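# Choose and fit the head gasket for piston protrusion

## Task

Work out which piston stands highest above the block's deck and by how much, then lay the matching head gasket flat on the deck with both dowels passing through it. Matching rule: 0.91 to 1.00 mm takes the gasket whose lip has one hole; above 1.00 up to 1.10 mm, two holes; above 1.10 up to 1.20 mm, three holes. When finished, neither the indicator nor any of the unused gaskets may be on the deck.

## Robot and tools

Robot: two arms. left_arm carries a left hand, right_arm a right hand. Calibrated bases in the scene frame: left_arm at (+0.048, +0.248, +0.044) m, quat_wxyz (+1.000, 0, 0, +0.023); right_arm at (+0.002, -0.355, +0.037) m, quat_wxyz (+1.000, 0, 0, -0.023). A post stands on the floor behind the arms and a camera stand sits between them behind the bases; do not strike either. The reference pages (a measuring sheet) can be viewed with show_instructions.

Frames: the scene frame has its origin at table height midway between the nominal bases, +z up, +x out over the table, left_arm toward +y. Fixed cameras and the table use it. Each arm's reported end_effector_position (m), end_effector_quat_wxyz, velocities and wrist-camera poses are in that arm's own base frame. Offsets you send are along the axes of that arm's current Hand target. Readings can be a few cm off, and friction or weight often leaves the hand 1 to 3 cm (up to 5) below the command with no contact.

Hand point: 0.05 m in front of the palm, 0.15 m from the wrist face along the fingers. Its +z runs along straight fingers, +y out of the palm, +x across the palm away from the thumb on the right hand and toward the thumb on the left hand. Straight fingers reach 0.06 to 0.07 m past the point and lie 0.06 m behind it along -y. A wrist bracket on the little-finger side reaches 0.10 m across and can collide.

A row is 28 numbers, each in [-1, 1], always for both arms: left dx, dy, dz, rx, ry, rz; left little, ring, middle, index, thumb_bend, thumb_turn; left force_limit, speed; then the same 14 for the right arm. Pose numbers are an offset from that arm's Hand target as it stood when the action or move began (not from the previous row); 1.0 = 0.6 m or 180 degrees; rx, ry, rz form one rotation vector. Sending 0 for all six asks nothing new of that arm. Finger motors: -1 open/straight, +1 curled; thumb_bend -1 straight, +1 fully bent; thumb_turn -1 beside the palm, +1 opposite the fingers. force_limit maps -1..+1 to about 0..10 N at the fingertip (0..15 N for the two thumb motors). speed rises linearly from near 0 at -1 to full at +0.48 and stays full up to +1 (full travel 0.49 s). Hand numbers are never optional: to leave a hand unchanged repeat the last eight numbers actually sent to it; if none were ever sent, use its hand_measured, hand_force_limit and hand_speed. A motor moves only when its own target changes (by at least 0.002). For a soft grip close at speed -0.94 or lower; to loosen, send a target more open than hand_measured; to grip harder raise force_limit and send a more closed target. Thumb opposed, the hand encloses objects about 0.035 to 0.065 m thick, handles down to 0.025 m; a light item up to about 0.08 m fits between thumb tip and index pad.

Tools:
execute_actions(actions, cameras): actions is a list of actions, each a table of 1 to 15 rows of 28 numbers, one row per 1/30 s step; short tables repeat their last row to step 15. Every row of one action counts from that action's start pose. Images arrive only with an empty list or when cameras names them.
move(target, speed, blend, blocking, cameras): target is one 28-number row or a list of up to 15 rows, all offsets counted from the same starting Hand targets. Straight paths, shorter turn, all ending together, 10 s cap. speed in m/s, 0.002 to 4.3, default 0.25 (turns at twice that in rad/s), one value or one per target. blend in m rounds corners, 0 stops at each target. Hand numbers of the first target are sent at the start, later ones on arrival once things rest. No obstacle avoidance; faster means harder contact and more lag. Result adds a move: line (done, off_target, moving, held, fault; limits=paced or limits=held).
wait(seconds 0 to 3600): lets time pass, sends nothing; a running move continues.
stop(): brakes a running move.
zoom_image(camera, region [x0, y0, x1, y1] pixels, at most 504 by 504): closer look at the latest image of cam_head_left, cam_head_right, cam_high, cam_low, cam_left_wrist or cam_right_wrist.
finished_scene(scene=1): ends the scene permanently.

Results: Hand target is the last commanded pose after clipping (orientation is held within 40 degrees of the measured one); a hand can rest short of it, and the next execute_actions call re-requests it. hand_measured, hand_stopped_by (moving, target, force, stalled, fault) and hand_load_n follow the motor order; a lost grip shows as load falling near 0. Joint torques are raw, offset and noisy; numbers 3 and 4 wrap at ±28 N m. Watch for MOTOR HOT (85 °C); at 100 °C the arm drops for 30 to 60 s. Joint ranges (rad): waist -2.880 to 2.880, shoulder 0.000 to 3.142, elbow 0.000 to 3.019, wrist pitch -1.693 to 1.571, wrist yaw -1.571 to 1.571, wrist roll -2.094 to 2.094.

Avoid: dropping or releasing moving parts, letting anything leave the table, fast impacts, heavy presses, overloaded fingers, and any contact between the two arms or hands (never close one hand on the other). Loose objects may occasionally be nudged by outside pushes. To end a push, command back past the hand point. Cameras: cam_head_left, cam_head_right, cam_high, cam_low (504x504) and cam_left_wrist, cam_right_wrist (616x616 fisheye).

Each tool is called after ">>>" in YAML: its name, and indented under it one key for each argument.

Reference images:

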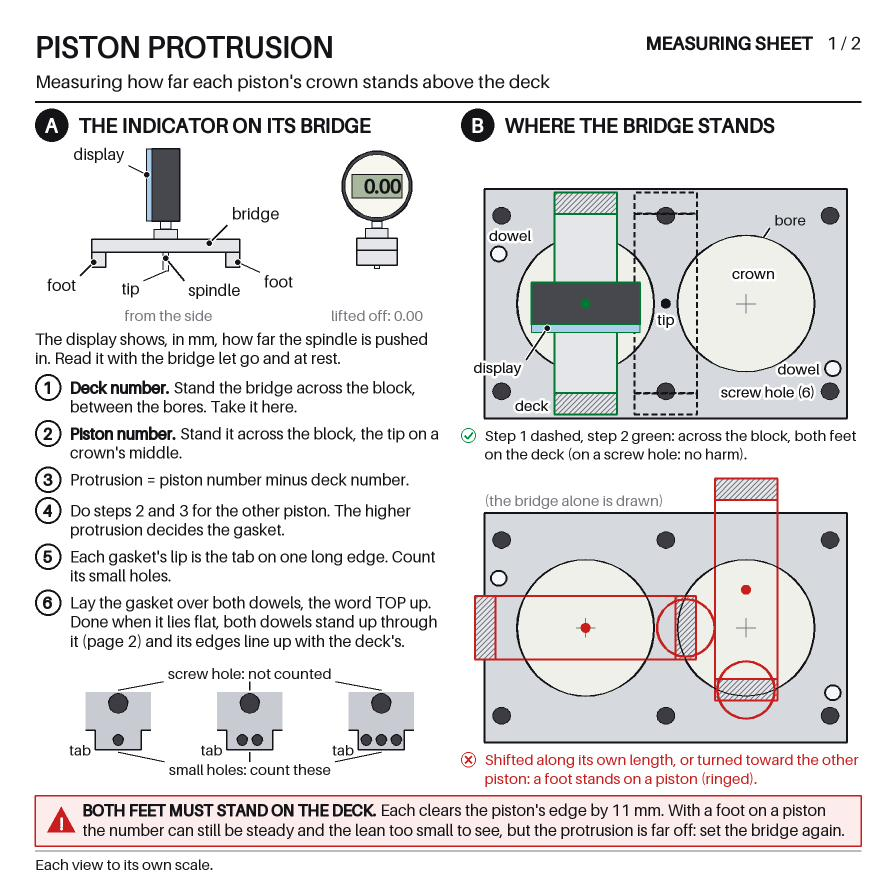

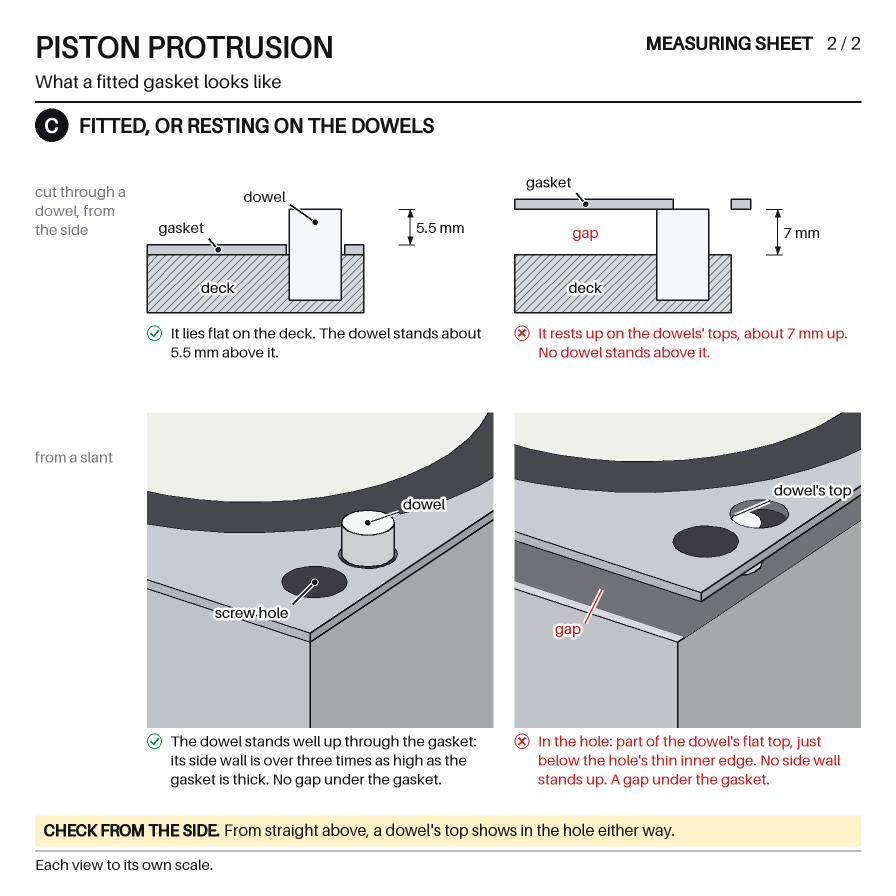

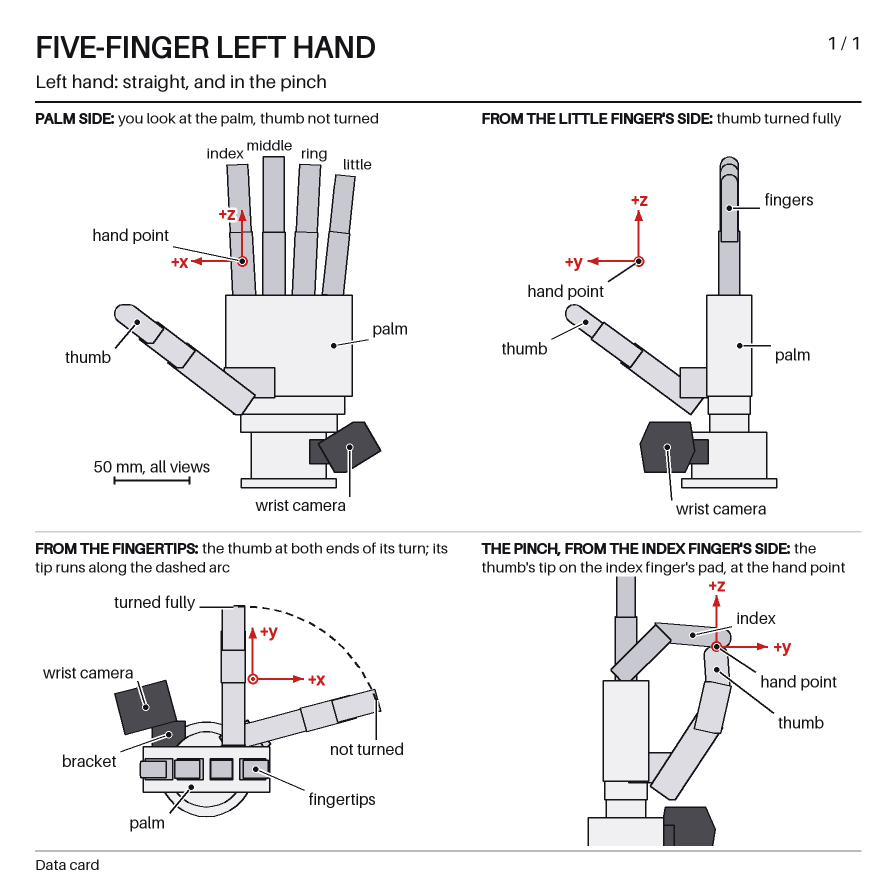

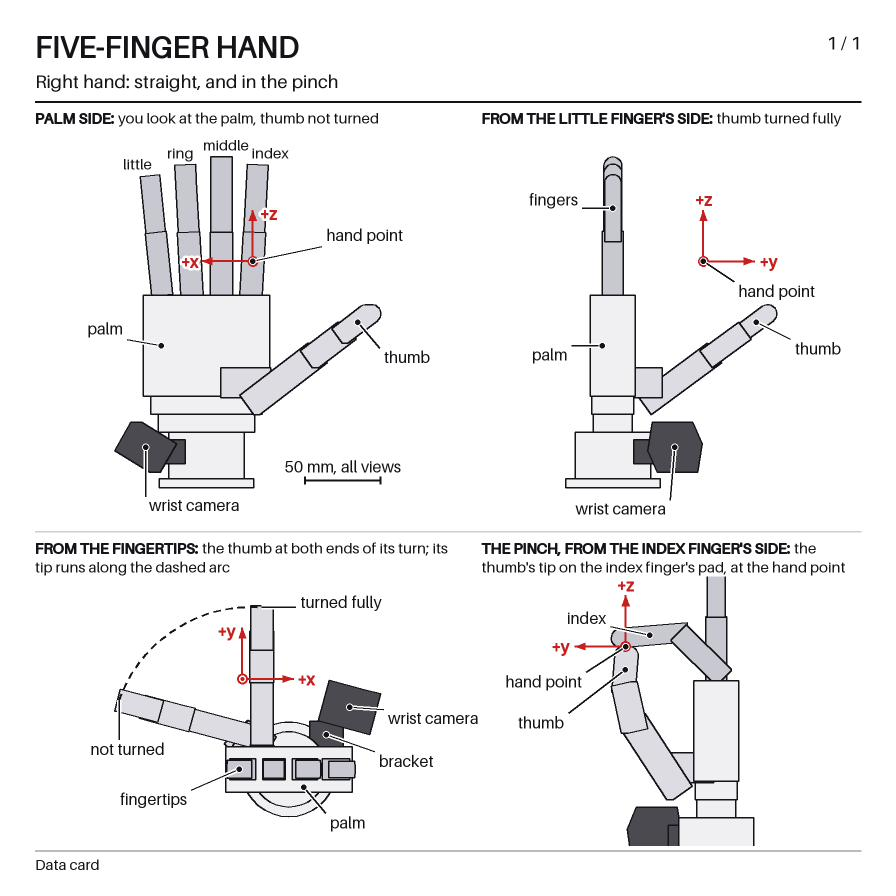

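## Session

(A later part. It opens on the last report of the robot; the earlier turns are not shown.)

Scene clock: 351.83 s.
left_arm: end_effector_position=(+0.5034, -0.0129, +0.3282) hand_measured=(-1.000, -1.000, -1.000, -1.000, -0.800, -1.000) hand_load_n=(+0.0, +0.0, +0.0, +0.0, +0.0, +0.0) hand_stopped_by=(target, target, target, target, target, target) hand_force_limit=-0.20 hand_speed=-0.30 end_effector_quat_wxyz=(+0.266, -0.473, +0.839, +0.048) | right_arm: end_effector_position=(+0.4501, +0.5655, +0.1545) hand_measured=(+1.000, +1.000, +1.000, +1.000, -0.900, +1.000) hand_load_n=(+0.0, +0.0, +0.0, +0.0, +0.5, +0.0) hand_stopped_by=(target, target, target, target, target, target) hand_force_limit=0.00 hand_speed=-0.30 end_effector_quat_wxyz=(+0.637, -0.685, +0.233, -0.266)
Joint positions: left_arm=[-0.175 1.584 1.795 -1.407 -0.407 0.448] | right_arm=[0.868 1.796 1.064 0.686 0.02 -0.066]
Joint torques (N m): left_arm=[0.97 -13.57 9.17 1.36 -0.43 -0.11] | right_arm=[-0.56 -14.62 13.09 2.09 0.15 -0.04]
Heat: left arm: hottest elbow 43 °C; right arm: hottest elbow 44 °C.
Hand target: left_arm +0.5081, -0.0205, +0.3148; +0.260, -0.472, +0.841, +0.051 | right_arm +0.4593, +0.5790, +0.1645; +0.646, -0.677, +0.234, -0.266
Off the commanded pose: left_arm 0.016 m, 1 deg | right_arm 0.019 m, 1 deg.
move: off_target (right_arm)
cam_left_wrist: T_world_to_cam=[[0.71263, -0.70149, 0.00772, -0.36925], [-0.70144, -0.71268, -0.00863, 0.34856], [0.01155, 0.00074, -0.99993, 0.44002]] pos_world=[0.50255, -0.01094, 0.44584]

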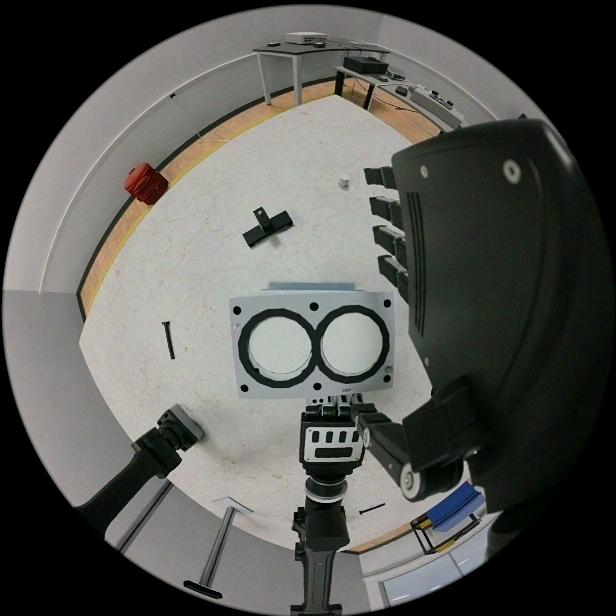

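>>> wait:
  seconds: 0.1
  cameras: ["cam_left_wrist", "cam_right_wrist", "cam_low", "cam_high"]

>>> zoom_image:
  camera: "cam_left_wrist"
  region: [370, 350, 410, 390]

>>> zoom_image:
  camera: "cam_right_wrist"
  region: [190, 60, 340, 210]

>>> zoom_image:
  camera: "cam_low"
  region: [0, 70, 120, 190]

>>> zoom_image:
  camera: "cam_left_wrist"
  region: [225, 300, 265, 340]

Scene clock: 352.90 s.
left_arm: end_effector_position=(+0.5034, -0.0129, +0.3282) hand_measured=(-1.000, -1.000, -1.000, -1.000, -0.800, -1.000) hand_load_n=(+0.0, +0.0, +0.0, +0.0, +0.0, -0.5) hand_stopped_by=(target, target, target, target, target, target) hand_force_limit=-0.20 hand_speed=-0.30 end_effector_quat_wxyz=(+0.266, -0.473, +0.839, +0.048) | right_arm: end_effector_position=(+0.4501, +0.5655, +0.1545) hand_measured=(+1.000, +1.000, +1.000, +1.000, -0.900, +1.000) hand_load_n=(+0.0, +0.0, +0.0, +0.0, +0.0, +0.0) hand_stopped_by=(target, target, target, target, target, target) hand_force_limit=0.00 hand_speed=-0.30 end_effector_quat_wxyz=(+0.637, -0.685, +0.233, -0.266)
Joint positions: left_arm=[-0.175 1.584 1.795 -1.407 -0.407 0.448] | right_arm=[0.868 1.796 1.064 0.686 0.02 -0.066]
Joint torques (N m): left_arm=[0.97 -13.63 9.18 1.36 -0.43 -0.11] | right_arm=[-0.15 -14.56 13.01 2.15 0.13 -0.04]
Heat: left arm: hottest elbow 42 °C; right arm: hottest elbow 44 °C.
Hand target: left_arm +0.5081, -0.0205, +0.3148; +0.260, -0.472, +0.841, +0.051 | right_arm +0.4593, +0.5790, +0.1646; +0.646, -0.677, +0.234, -0.266
Off the commanded pose: left_arm 0.016 m, 1 deg | right_arm 0.019 m, 1 deg.
wait: 0.10 s; at rest from the start
cam_left_wrist: T_world_to_cam=[[0.71263, -0.70149, 0.00772, -0.36925], [-0.70144, -0.71268, -0.00863, 0.34856], [0.01155, 0.00074, -0.99993, 0.44002]] pos_world=[0.50255, -0.01094, 0.44584]
cam_right_wrist: T_world_to_cam=[[0.18889, -0.23419, -0.95366, 0.19725], [-0.96905, 0.1127, -0.21962, 0.40034], [0.15892, 0.96564, -0.20566, -0.47306]] pos_world=[0.42587, 0.45788, 0.17875]
Images, in order (width x height): cam_high 504x504, cam_low 504x504, cam_left_wrist 616x616, cam_right_wrist 616x616.

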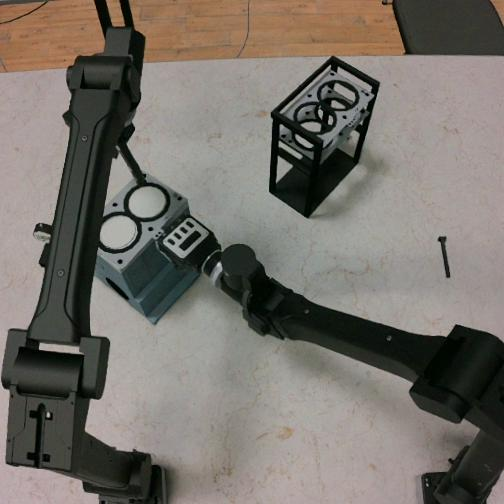

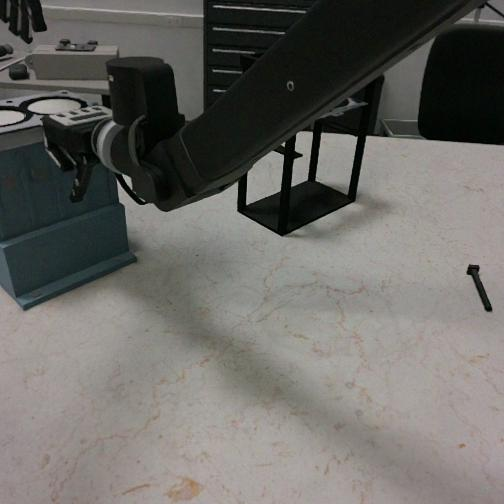

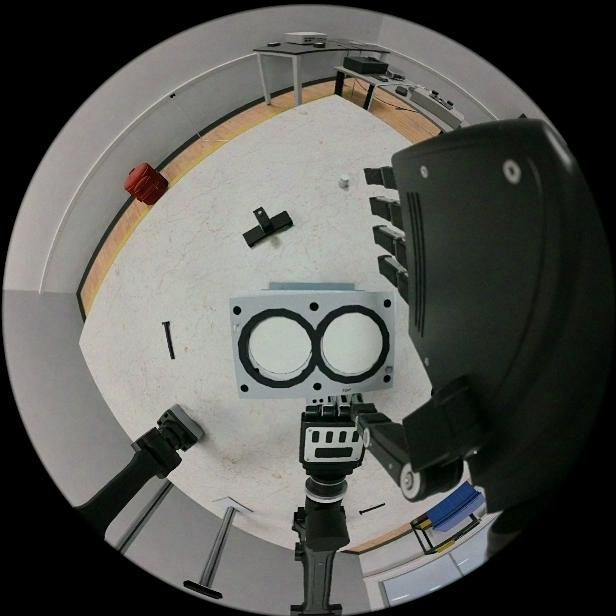

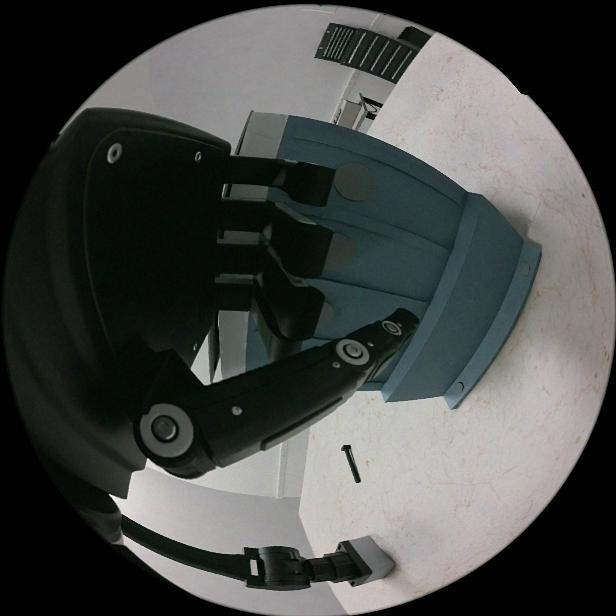

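Scaled by 12.600 from the camera's image (finer frame: 880x880).

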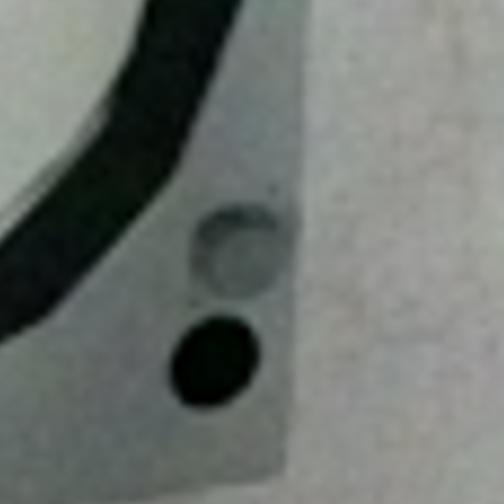

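Scaled by 3.360 from the camera's image (finer frame: 880x880).

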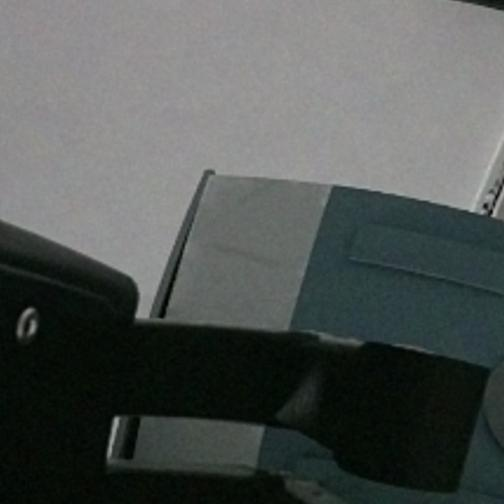

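Scaled by 4.200 from the camera's image (finer frame: 720x720).

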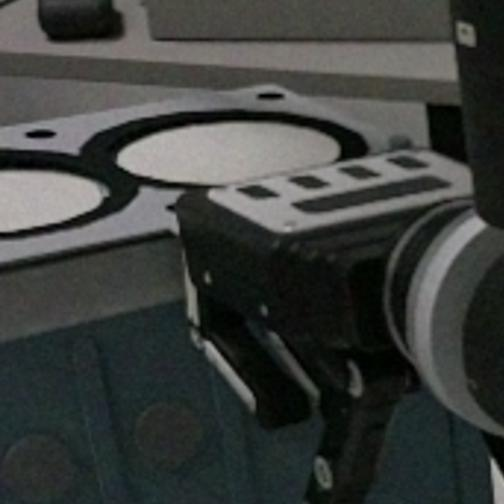

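Scaled by 12.600 from the camera's image (finer frame: 880x880).

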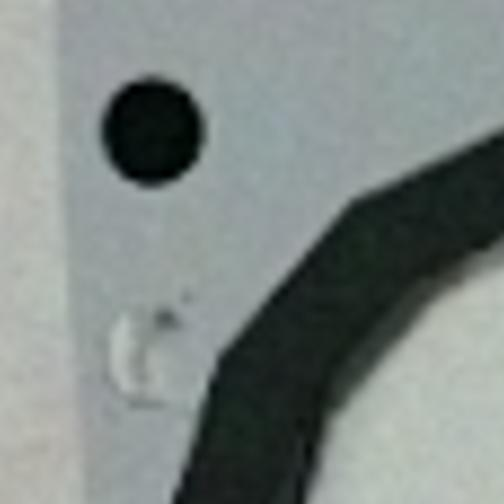

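>>> move:
  target: [0,0,0,0,0,0,-1,-1,-1,-1,-0.8,-1,-0.2,-0.3,-0.002,0,0.005,0,0.004,0,1,1,1,1,-0.9,1,0.0,-0.3]
  speed: 0.02
  cameras: ["cam_left_wrist"]

>>> zoom_image:
  camera: "cam_left_wrist"
  region: [225, 290, 265, 330]

>>> zoom_image:
  camera: "cam_left_wrist"
  region: [370, 350, 410, 390]

>>> zoom_image:
  camera: "cam_left_wrist"
  region: [290, 360, 360, 430]

Scene clock: 354.13 s.
left_arm: end_effector_position=(+0.5034, -0.0129, +0.3282) hand_measured=(-1.000, -1.000, -1.000, -1.000, -0.800, -1.000) hand_load_n=(+0.0, +0.0, +0.0, +0.0, +0.0, +0.0) hand_stopped_by=(target, target, target, target, target, target) hand_force_limit=-0.20 hand_speed=-0.30 end_effector_quat_wxyz=(+0.266, -0.473, +0.839, +0.048) | right_arm: end_effector_position=(+0.4550, +0.5654, +0.1542) hand_measured=(+1.000, +1.000, +1.000, +1.000, -0.900, +1.000) hand_load_n=(+0.0, +0.0, +0.0, +0.0, +0.0, -0.5) hand_stopped_by=(target, target, target, target, target, target) hand_force_limit=0.00 hand_speed=-0.30 end_effector_quat_wxyz=(+0.635, -0.682, +0.239, -0.273)
Joint positions: left_arm=[-0.175 1.584 1.795 -1.407 -0.407 0.448] | right_arm=[0.868 1.803 1.071 0.686 0.039 -0.066]
Joint torques (N m): left_arm=[0.91 -13.57 9.17 1.36 -0.43 -0.11] | right_arm=[0.26 -14.8 13.04 2.02 0.15 -0.04]
Heat: left arm: hottest elbow 42 °C; right arm: hottest elbow 44 °C.
Hand target: left_arm +0.5081, -0.0205, +0.3148; +0.260, -0.472, +0.841, +0.051 | right_arm +0.4604, +0.5821, +0.1646; +0.644, -0.675, +0.238, -0.270
Off the commanded pose: left_arm 0.016 m, 1 deg | right_arm 0.020 m, 1 deg.
move: off_target (right_arm)
cam_left_wrist: T_world_to_cam=[[0.71263, -0.70149, 0.00772, -0.36925], [-0.70144, -0.71268, -0.00863, 0.34856], [0.01155, 0.00074, -0.99993, 0.44002]] pos_world=[0.50255, -0.01094, 0.44584]

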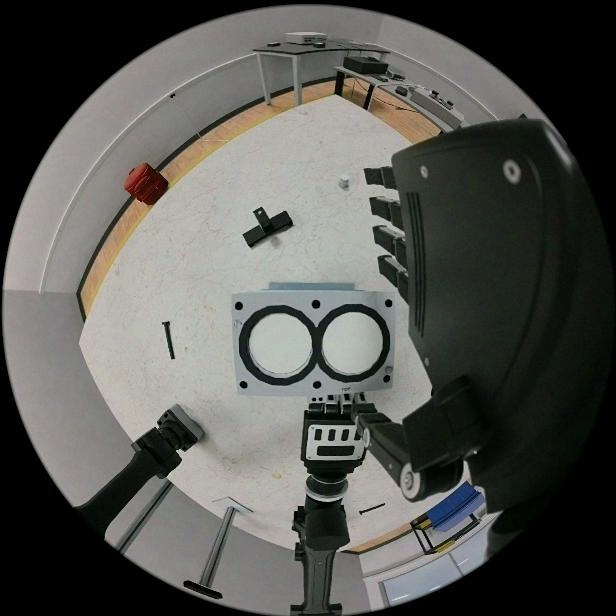

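Scaled by 12.600 from the camera's image (finer frame: 880x880).

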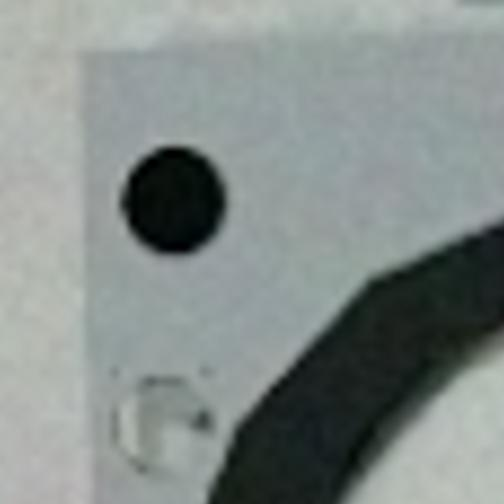

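Scaled by 12.600 from the camera's image (finer frame: 880x880).

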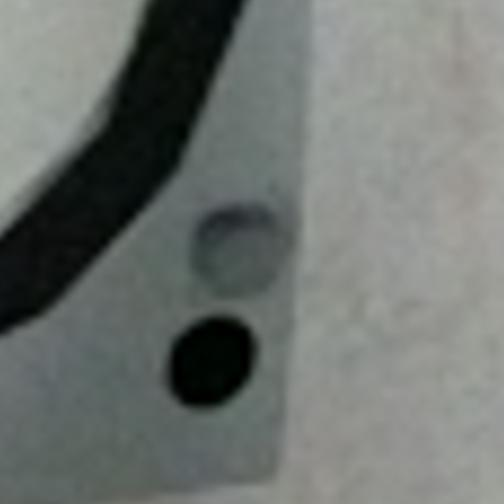

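Scaled by 7.200 from the camera's image (finer frame: 880x880).

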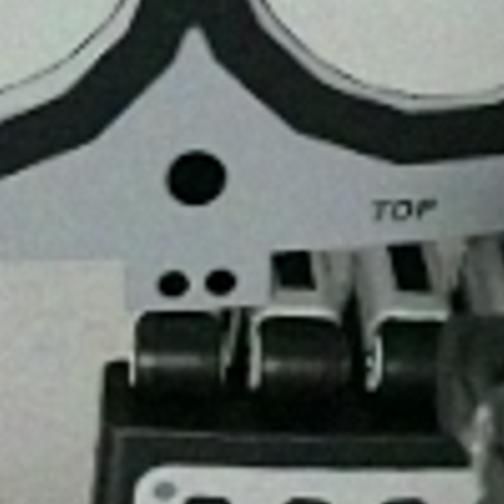

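>>> move:
  target: [0,0,0,0,0,0,-1,-1,-1,-1,-0.8,-1,-0.2,-0.3,-0.003,0,0.0035,0,0,0,-1,-1,-1,-1,-0.9,1,0.0,-0.3]
  speed: 0.02
  cameras: []

Scene clock: 355.93 s.
left_arm: end_effector_position=(+0.5034, -0.0129, +0.3282) hand_measured=(-1.000, -1.000, -1.000, -1.000, -0.800, -1.000) hand_load_n=(+0.0, +0.0, +0.0, +0.0, +0.0, +0.0) hand_stopped_by=(target, target, target, target, target, target) hand_force_limit=-0.20 hand_speed=-0.30 end_effector_quat_wxyz=(+0.266, -0.473, +0.839, +0.048) | right_arm: end_effector_position=(+0.4155, +0.5196, +0.0962) hand_measured=(-1.000, -1.000, -0.976, -1.000, -0.900, +1.000) hand_load_n=(+0.0, +0.0, -15.5, -1.5, +0.0, +0.0) hand_stopped_by=(target, target, stalled, target, target, target) hand_force_limit=0.00 hand_speed=-0.30 end_effector_quat_wxyz=(-0.583, +0.729, -0.254, +0.252)
Joint positions: left_arm=[-0.175 1.584 1.795 -1.407 -0.407 0.448] | right_arm=[0.869 1.748 0.917 0.636 0.041 -0.065]
Joint torques (N m): left_arm=[0.97 -13.57 9.17 1.36 -0.43 -0.11] | right_arm=[0.5 -11.87 21.71 4.03 0.14 -0.05]
Heat: left arm: hottest elbow 42 °C; right arm: hottest elbow 45 °C.
Hand target: left_arm +0.5081, -0.0205, +0.3148; +0.260, -0.472, +0.841, +0.051 | right_arm +0.4605, +0.5849, +0.1645; -0.644, +0.675, -0.238, +0.270
Off the commanded pose: left_arm 0.016 m, 1 deg | right_arm 0.105 m, 10 deg.
move: off_target (right_arm)

>>> wait:
  seconds: 0.1
  cameras: ["all"]

Scene clock: 356.17 s.
left_arm: end_effector_position=(+0.5034, -0.0129, +0.3282) hand_measured=(-1.000, -1.000, -1.000, -1.000, -0.800, -1.000) hand_load_n=(+0.0, +0.0, +0.0, +0.0, +0.0, +0.0) hand_stopped_by=(target, target, target, target, target, target) hand_force_limit=-0.20 hand_speed=-0.30 end_effector_quat_wxyz=(+0.266, -0.473, +0.839, +0.048) | right_arm: end_effector_position=(+0.4155, +0.5196, +0.0962) hand_measured=(-1.000, -1.000, -0.974, -1.000, -0.900, +1.000) hand_load_n=(+0.0, -0.5, -15.5, -1.5, +0.0, +0.0) hand_stopped_by=(target, target, stalled, target, target, target) hand_force_limit=0.00 hand_speed=-0.30 end_effector_quat_wxyz=(-0.583, +0.729, -0.254, +0.252)
Joint positions: left_arm=[-0.175 1.584 1.795 -1.407 -0.407 0.448] | right_arm=[0.869 1.748 0.917 0.636 0.041 -0.065]
Joint torques (N m): left_arm=[0.97 -13.57 9.18 1.36 -0.43 -0.11] | right_arm=[0.15 -12.1 21.68 3.99 0.15 -0.06]
Heat: left arm: hottest elbow 42 °C; right arm: hottest elbow 45 °C.
Hand target: left_arm +0.5081, -0.0205, +0.3148; +0.260, -0.472, +0.841, +0.051 | right_arm +0.4605, +0.5849, +0.1645; -0.644, +0.675, -0.238, +0.270
Off the commanded pose: left_arm 0.016 m, 1 deg | right_arm 0.105 m, 10 deg.
wait: 0.10 s; at rest by 0.03 s
cam_left_wrist: T_world_to_cam=[[0.71263, -0.70149, 0.00772, -0.36925], [-0.70144, -0.71268, -0.00863, 0.34856], [0.01155, 0.00074, -0.99993, 0.44002]] pos_world=[0.50255, -0.01094, 0.44584]
cam_right_wrist: T_world_to_cam=[[0.09328, -0.3452, -0.93388, 0.23278], [-0.98393, 0.11149, -0.13949, 0.3583], [0.15227, 0.93188, -0.32925, -0.40305]] pos_world=[0.3922, 0.41601, 0.13467]

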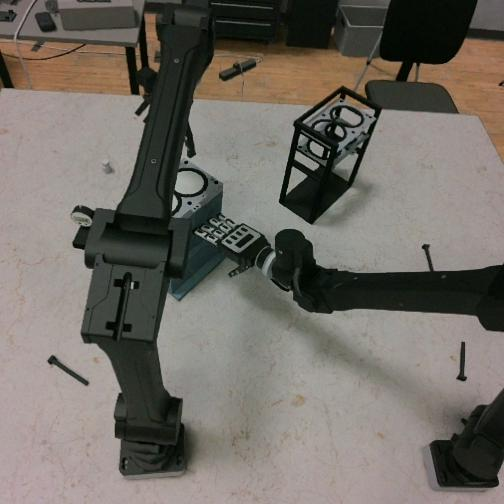

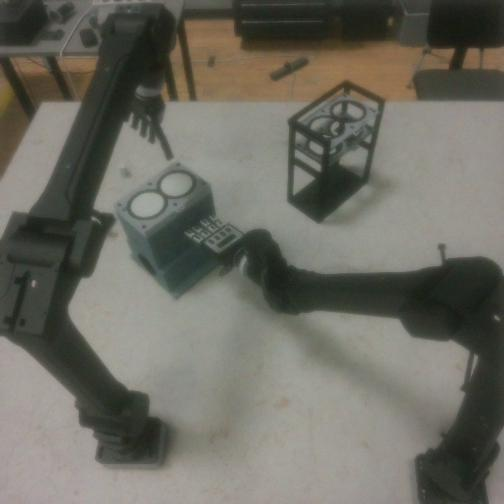

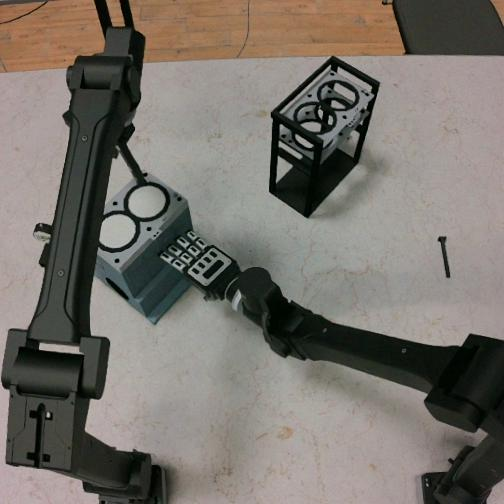

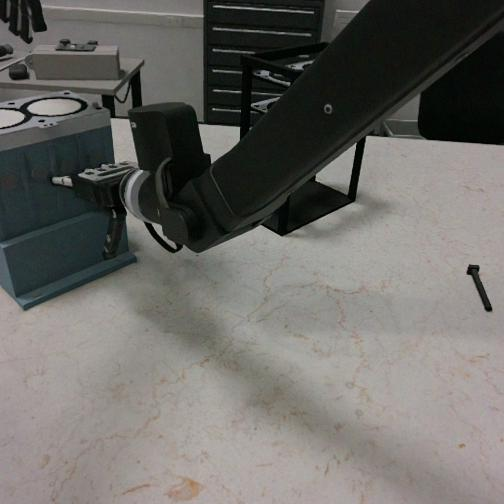

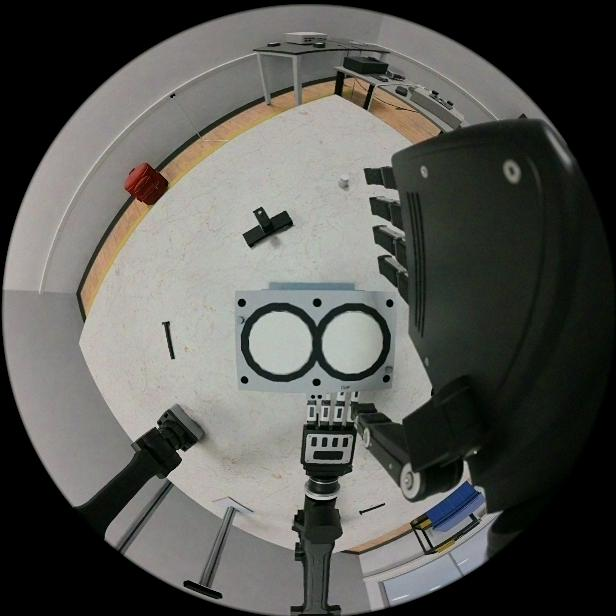

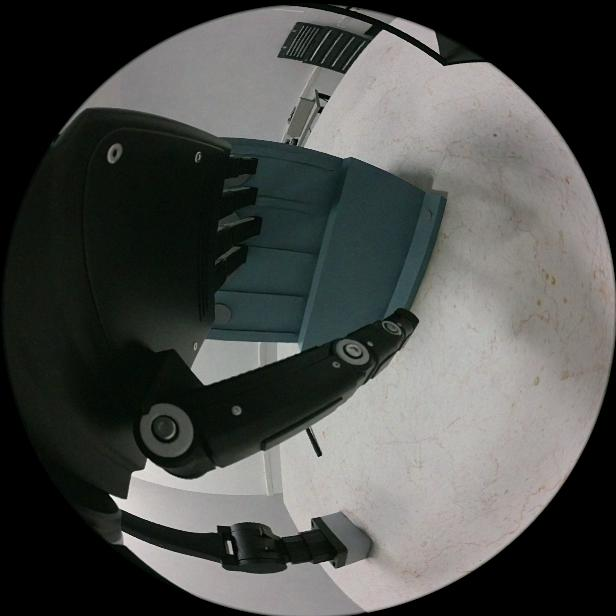

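>>> move:
  target:
    - [0,0,0,0,0,0,-1,-1,-1,-1,-0.8,-1,-0.2,-0.3,0.011,0.111,-0.195,0,0,0,-1,-1,-1,-1,-0.9,1,0.0,-0.3]
  speed: 0.1
  cameras: ["all"]

Scene clock: 359.50 s.
left_arm: end_effector_position=(+0.5034, -0.0129, +0.3282) hand_measured=(-1.000, -1.000, -1.000, -1.000, -0.800, -1.000) hand_load_n=(+0.0, +0.0, +0.0, +0.0, +0.0, +0.0) hand_stopped_by=(target, target, target, target, target, target) hand_force_limit=-0.20 hand_speed=-0.30 end_effector_quat_wxyz=(+0.266, -0.473, +0.839, +0.048) | right_arm: end_effector_position=(+0.3867, +0.4876, +0.0819) hand_measured=(-1.000, -1.000, -0.976, -1.000, -0.900, +1.000) hand_load_n=(+0.0, +0.0, +0.0, +0.0, +0.0, +0.0) hand_stopped_by=(target, target, stalled, target, target, target) hand_force_limit=0.00 hand_speed=-0.30 end_effector_quat_wxyz=(-0.628, +0.690, -0.240, +0.267)
Joint positions: left_arm=[-0.175 1.584 1.795 -1.407 -0.407 0.448] | right_arm=[0.869 1.762 0.733 0.961 0.034 -0.065]
Joint torques (N m): left_arm=[0.97 -13.57 9.18 1.36 -0.43 -0.11] | right_arm=[-0.56 -15.03 7.08 3.08 -0.04 -0.06]
Heat: left arm: hottest elbow 42 °C; right arm: hottest elbow 46 °C.
Hand target: left_arm +0.5081, -0.0205, +0.3148; +0.260, -0.472, +0.841, +0.051 | right_arm +0.3886, +0.4900, +0.1010; -0.644, +0.675, -0.238, +0.270
Off the commanded pose: left_arm 0.016 m, 1 deg | right_arm 0.020 m, 3 deg.
move: off_target (right_arm)
cam_left_wrist: T_world_to_cam=[[0.71263, -0.70149, 0.00772, -0.36925], [-0.70144, -0.71268, -0.00863, 0.34856], [0.01155, 0.00074, -0.99993, 0.44002]] pos_world=[0.50255, -0.01094, 0.44584]
cam_right_wrist: T_world_to_cam=[[0.17214, -0.25215, -0.95225, 0.13677], [-0.97057, 0.12182, -0.20771, 0.3269], [0.16837, 0.95999, -0.22376, -0.4021]] pos_world=[0.36144, 0.38068, 0.10816]

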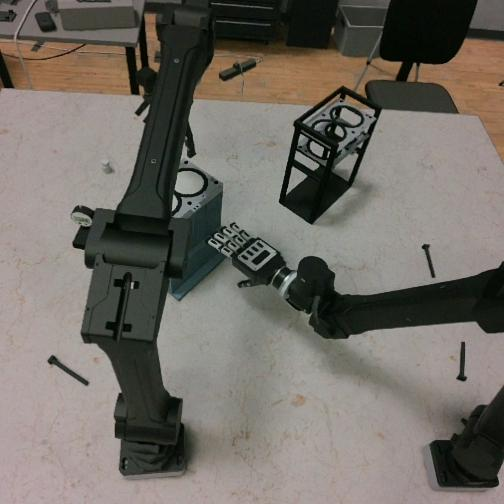

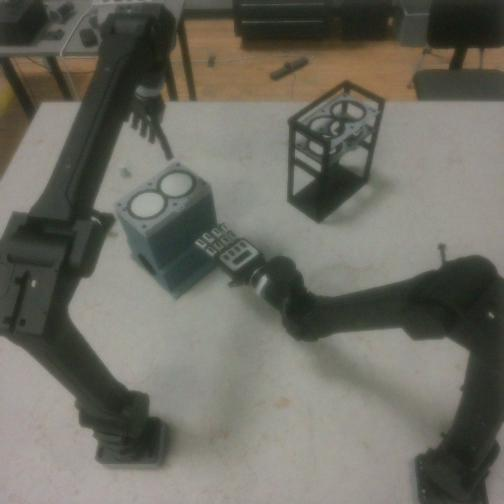

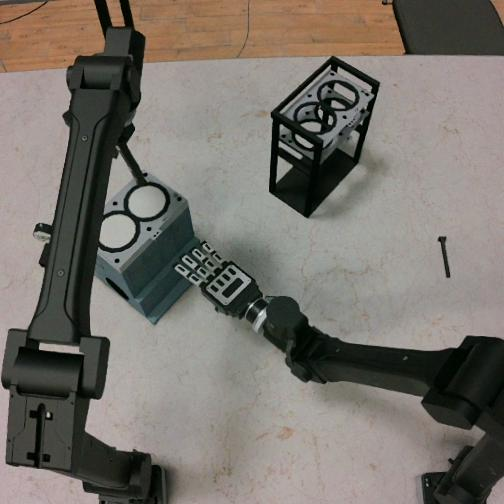

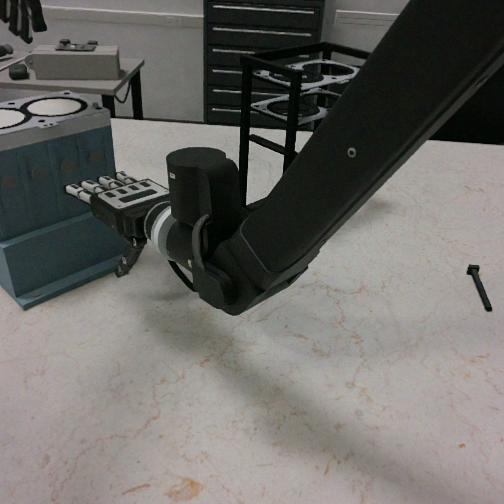

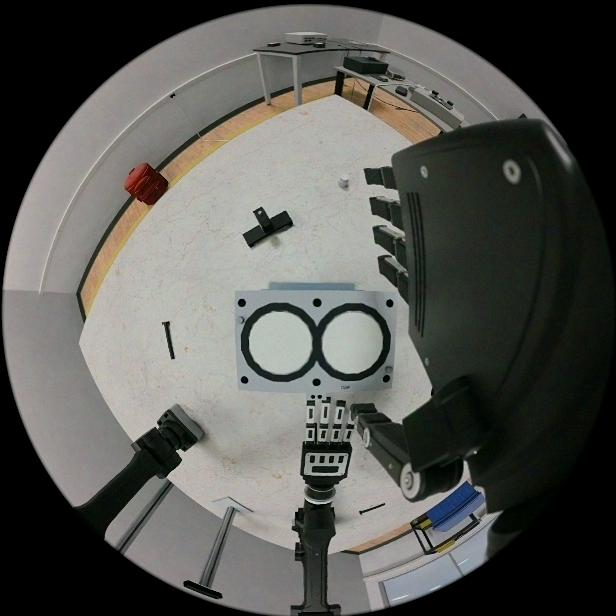

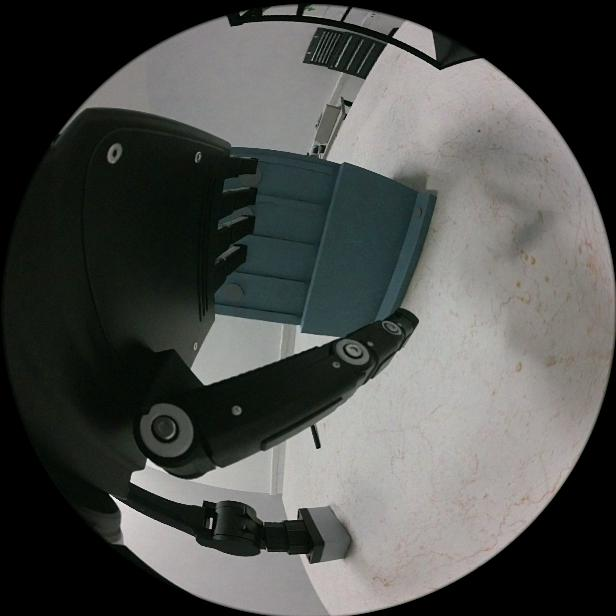

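>>> zoom_image:
  camera: "cam_left_wrist"
  region: [225, 280, 410, 410]

>>> zoom_image:
  camera: "cam_left_wrist"
  region: [225, 290, 265, 330]

>>> zoom_image:
  camera: "cam_left_wrist"
  region: [370, 350, 410, 390]

>>> zoom_image:
  camera: "cam_low"
  region: [0, 70, 120, 190]

>>> zoom_image:
  camera: "cam_left_wrist"
  region: [285, 360, 355, 430]

Scaled by 2.724 from the camera's image (finer frame: 880x880).

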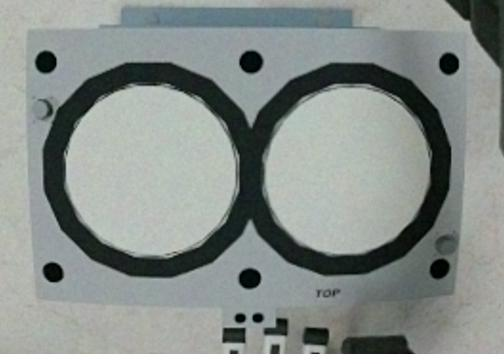

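Scaled by 12.600 from the camera's image (finer frame: 880x880).

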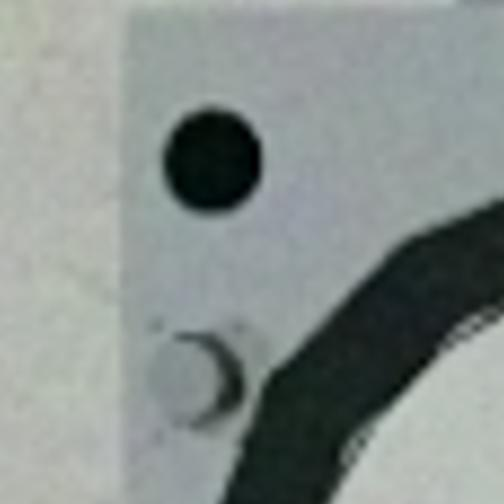

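Scaled by 12.600 from the camera's image (finer frame: 880x880).

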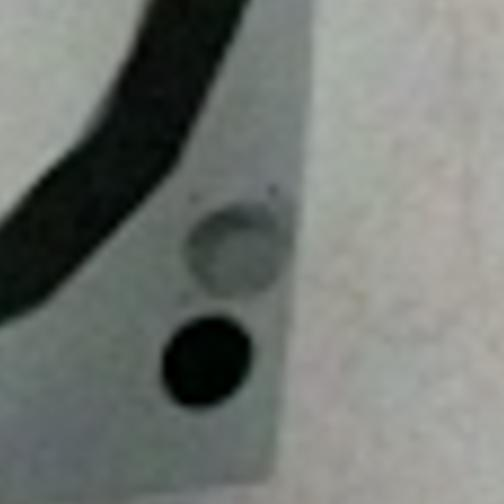

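Scaled by 4.200 from the camera's image (finer frame: 720x720).

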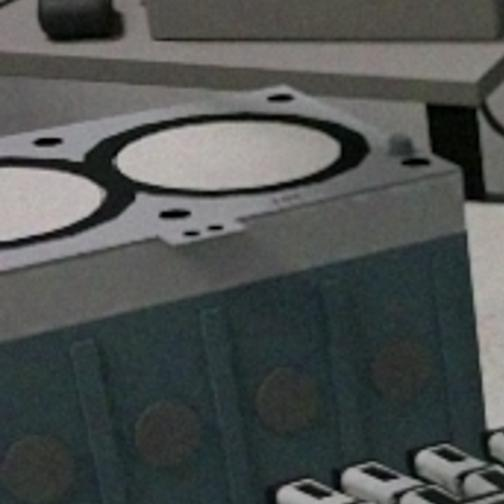

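Scaled by 7.200 from the camera's image (finer frame: 880x880).

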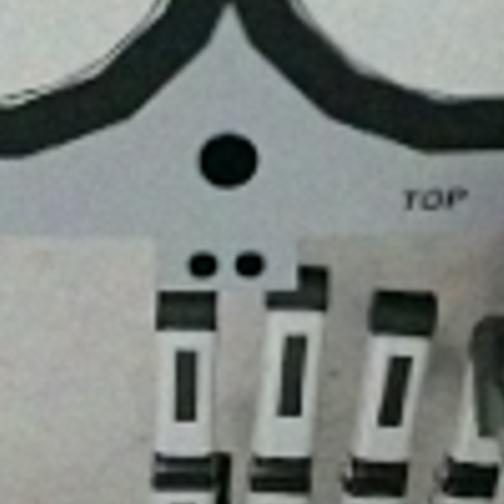

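>>> zoom_image:
  camera: "cam_head_right"
  region: [105, 150, 225, 270]

>>> zoom_image:
  camera: "cam_high"
  region: [85, 160, 205, 280]

>>> zoom_image:
  camera: "cam_left_wrist"
  region: [370, 285, 410, 325]

>>> zoom_image:
  camera: "cam_left_wrist"
  region: [225, 355, 265, 395]

Scaled by 4.200 from the camera's image (finer frame: 720x720).

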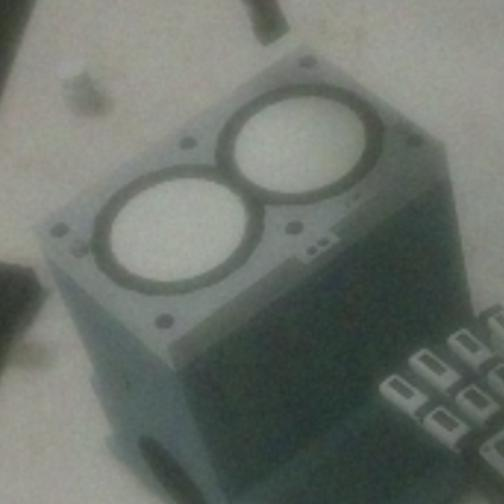

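Scaled by 4.200 from the camera's image (finer frame: 720x720).

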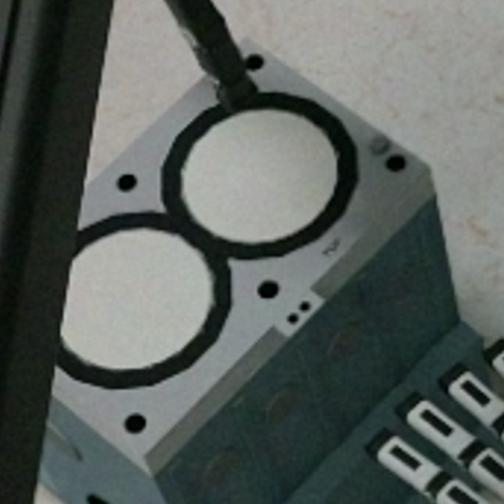

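Scaled by 12.600 from the camera's image (finer frame: 880x880).

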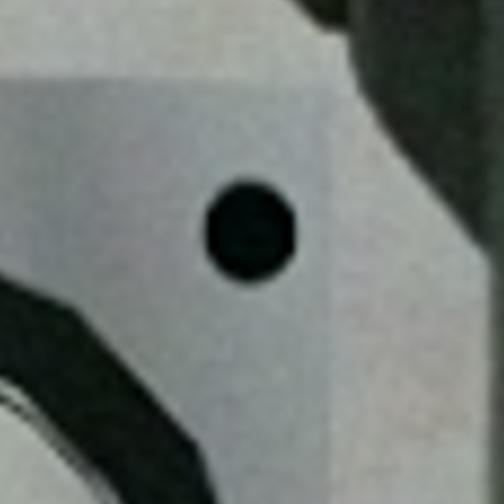

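Scaled by 12.600 from the camera's image (finer frame: 880x880).

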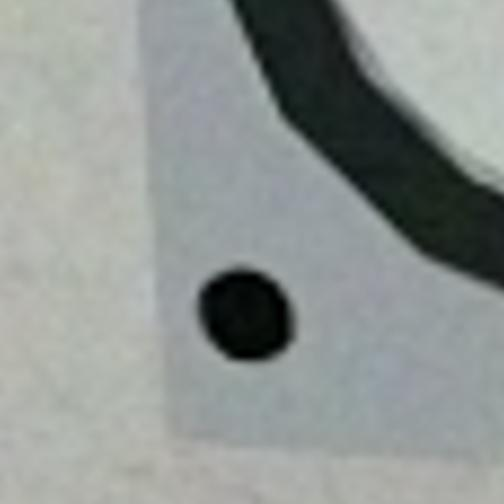

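>>> move:
  target:
    - [-0.117,-0.039,-0.206,0,0,0,-1,-1,-1,-1,-0.8,-1,-0.2,-0.3,0,0,-0.1,0,0,0,-1,-1,-1,-1,-0.9,1,0.0,-0.3]
  speed: 0.12
  cameras: ["cam_left_wrist","cam_head_left","cam_low"]

Scene clock: 365.87 s.
left_arm: end_effector_position=(+0.5034, -0.0141, +0.4475) hand_measured=(-1.000, -1.000, -1.000, -1.000, -0.800, -1.000) hand_load_n=(+0.0, +0.0, +0.0, +0.5, +0.0, +0.0) hand_stopped_by=(target, target, target, target, target, target) hand_force_limit=-0.20 hand_speed=-0.30 end_effector_quat_wxyz=(+0.290, -0.468, +0.834, +0.033) | right_arm: end_effector_position=(+0.3491, +0.4426, +0.0867) hand_measured=(-1.000, -1.000, -0.976, -1.000, -0.900, +1.000) hand_load_n=(+0.0, +0.0, +0.0, +0.0, +0.0, +0.0) hand_stopped_by=(target, target, stalled, target, target, target) hand_force_limit=0.00 hand_speed=-0.30 end_effector_quat_wxyz=(-0.629, +0.689, -0.240, +0.268)
Joint positions: left_arm=[-0.181 1.679 2.245 -1.702 -0.415 0.459] | right_arm=[0.869 1.648 0.568 1.017 0.036 -0.065]
Joint torques (N m): left_arm=[0.97 -14.45 13 0.53 -0.42 0.13] | right_arm=[-0.32 -12.63 6.32 3 0.11 -0.07]
Heat: left arm: hottest elbow 41 °C; right arm: hottest elbow 45 °C.
Hand target: left_arm +0.5084, -0.0204, +0.4591; +0.260, -0.472, +0.841, +0.051 | right_arm +0.3484, +0.4455, +0.1023; -0.644, +0.675, -0.238, +0.270
Off the commanded pose: left_arm 0.014 m, 4 deg | right_arm 0.016 m, 2 deg.
joint sent to its limit (left arm) — joint 4 (wrist pitch), lower limit. The joint targets are off in orientation, not in position.
move: off_target (left_arm, right_arm)
cam_left_wrist: T_world_to_cam=[[0.70203, -0.71058, 0.04725, -0.38347], [-0.70886, -0.70361, -0.0495, 0.37094], [0.06842, 0.00125, -0.99766, 0.52965]] pos_world=[0.49591, -0.01215, 0.56489]
Images, in order (width x height): cam_head_left 504x504, cam_low 504x504, cam_left_wrist 616x616.

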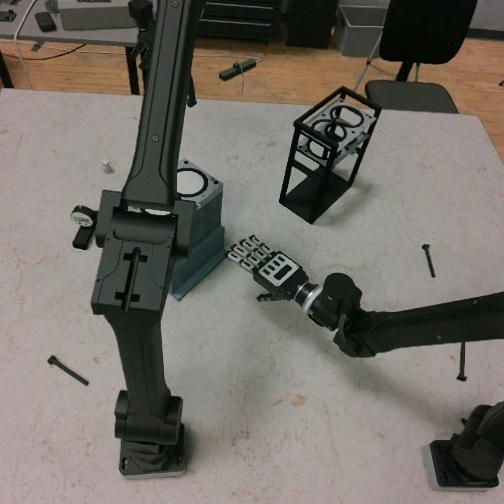

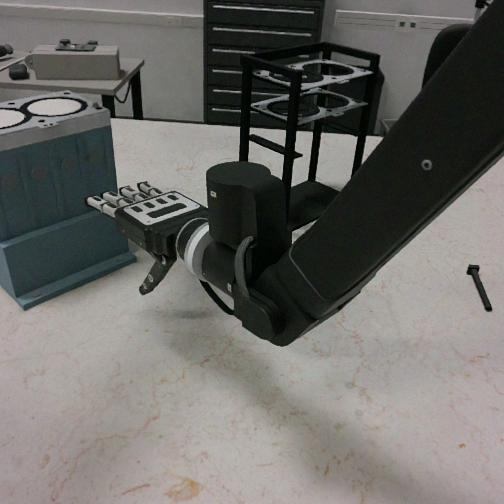

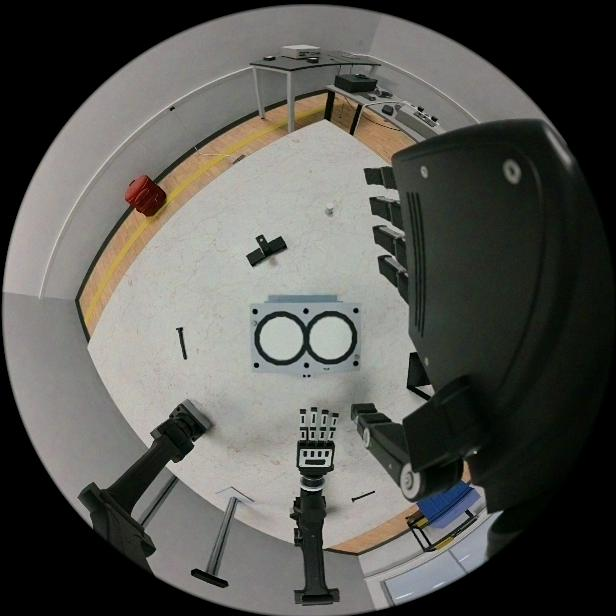

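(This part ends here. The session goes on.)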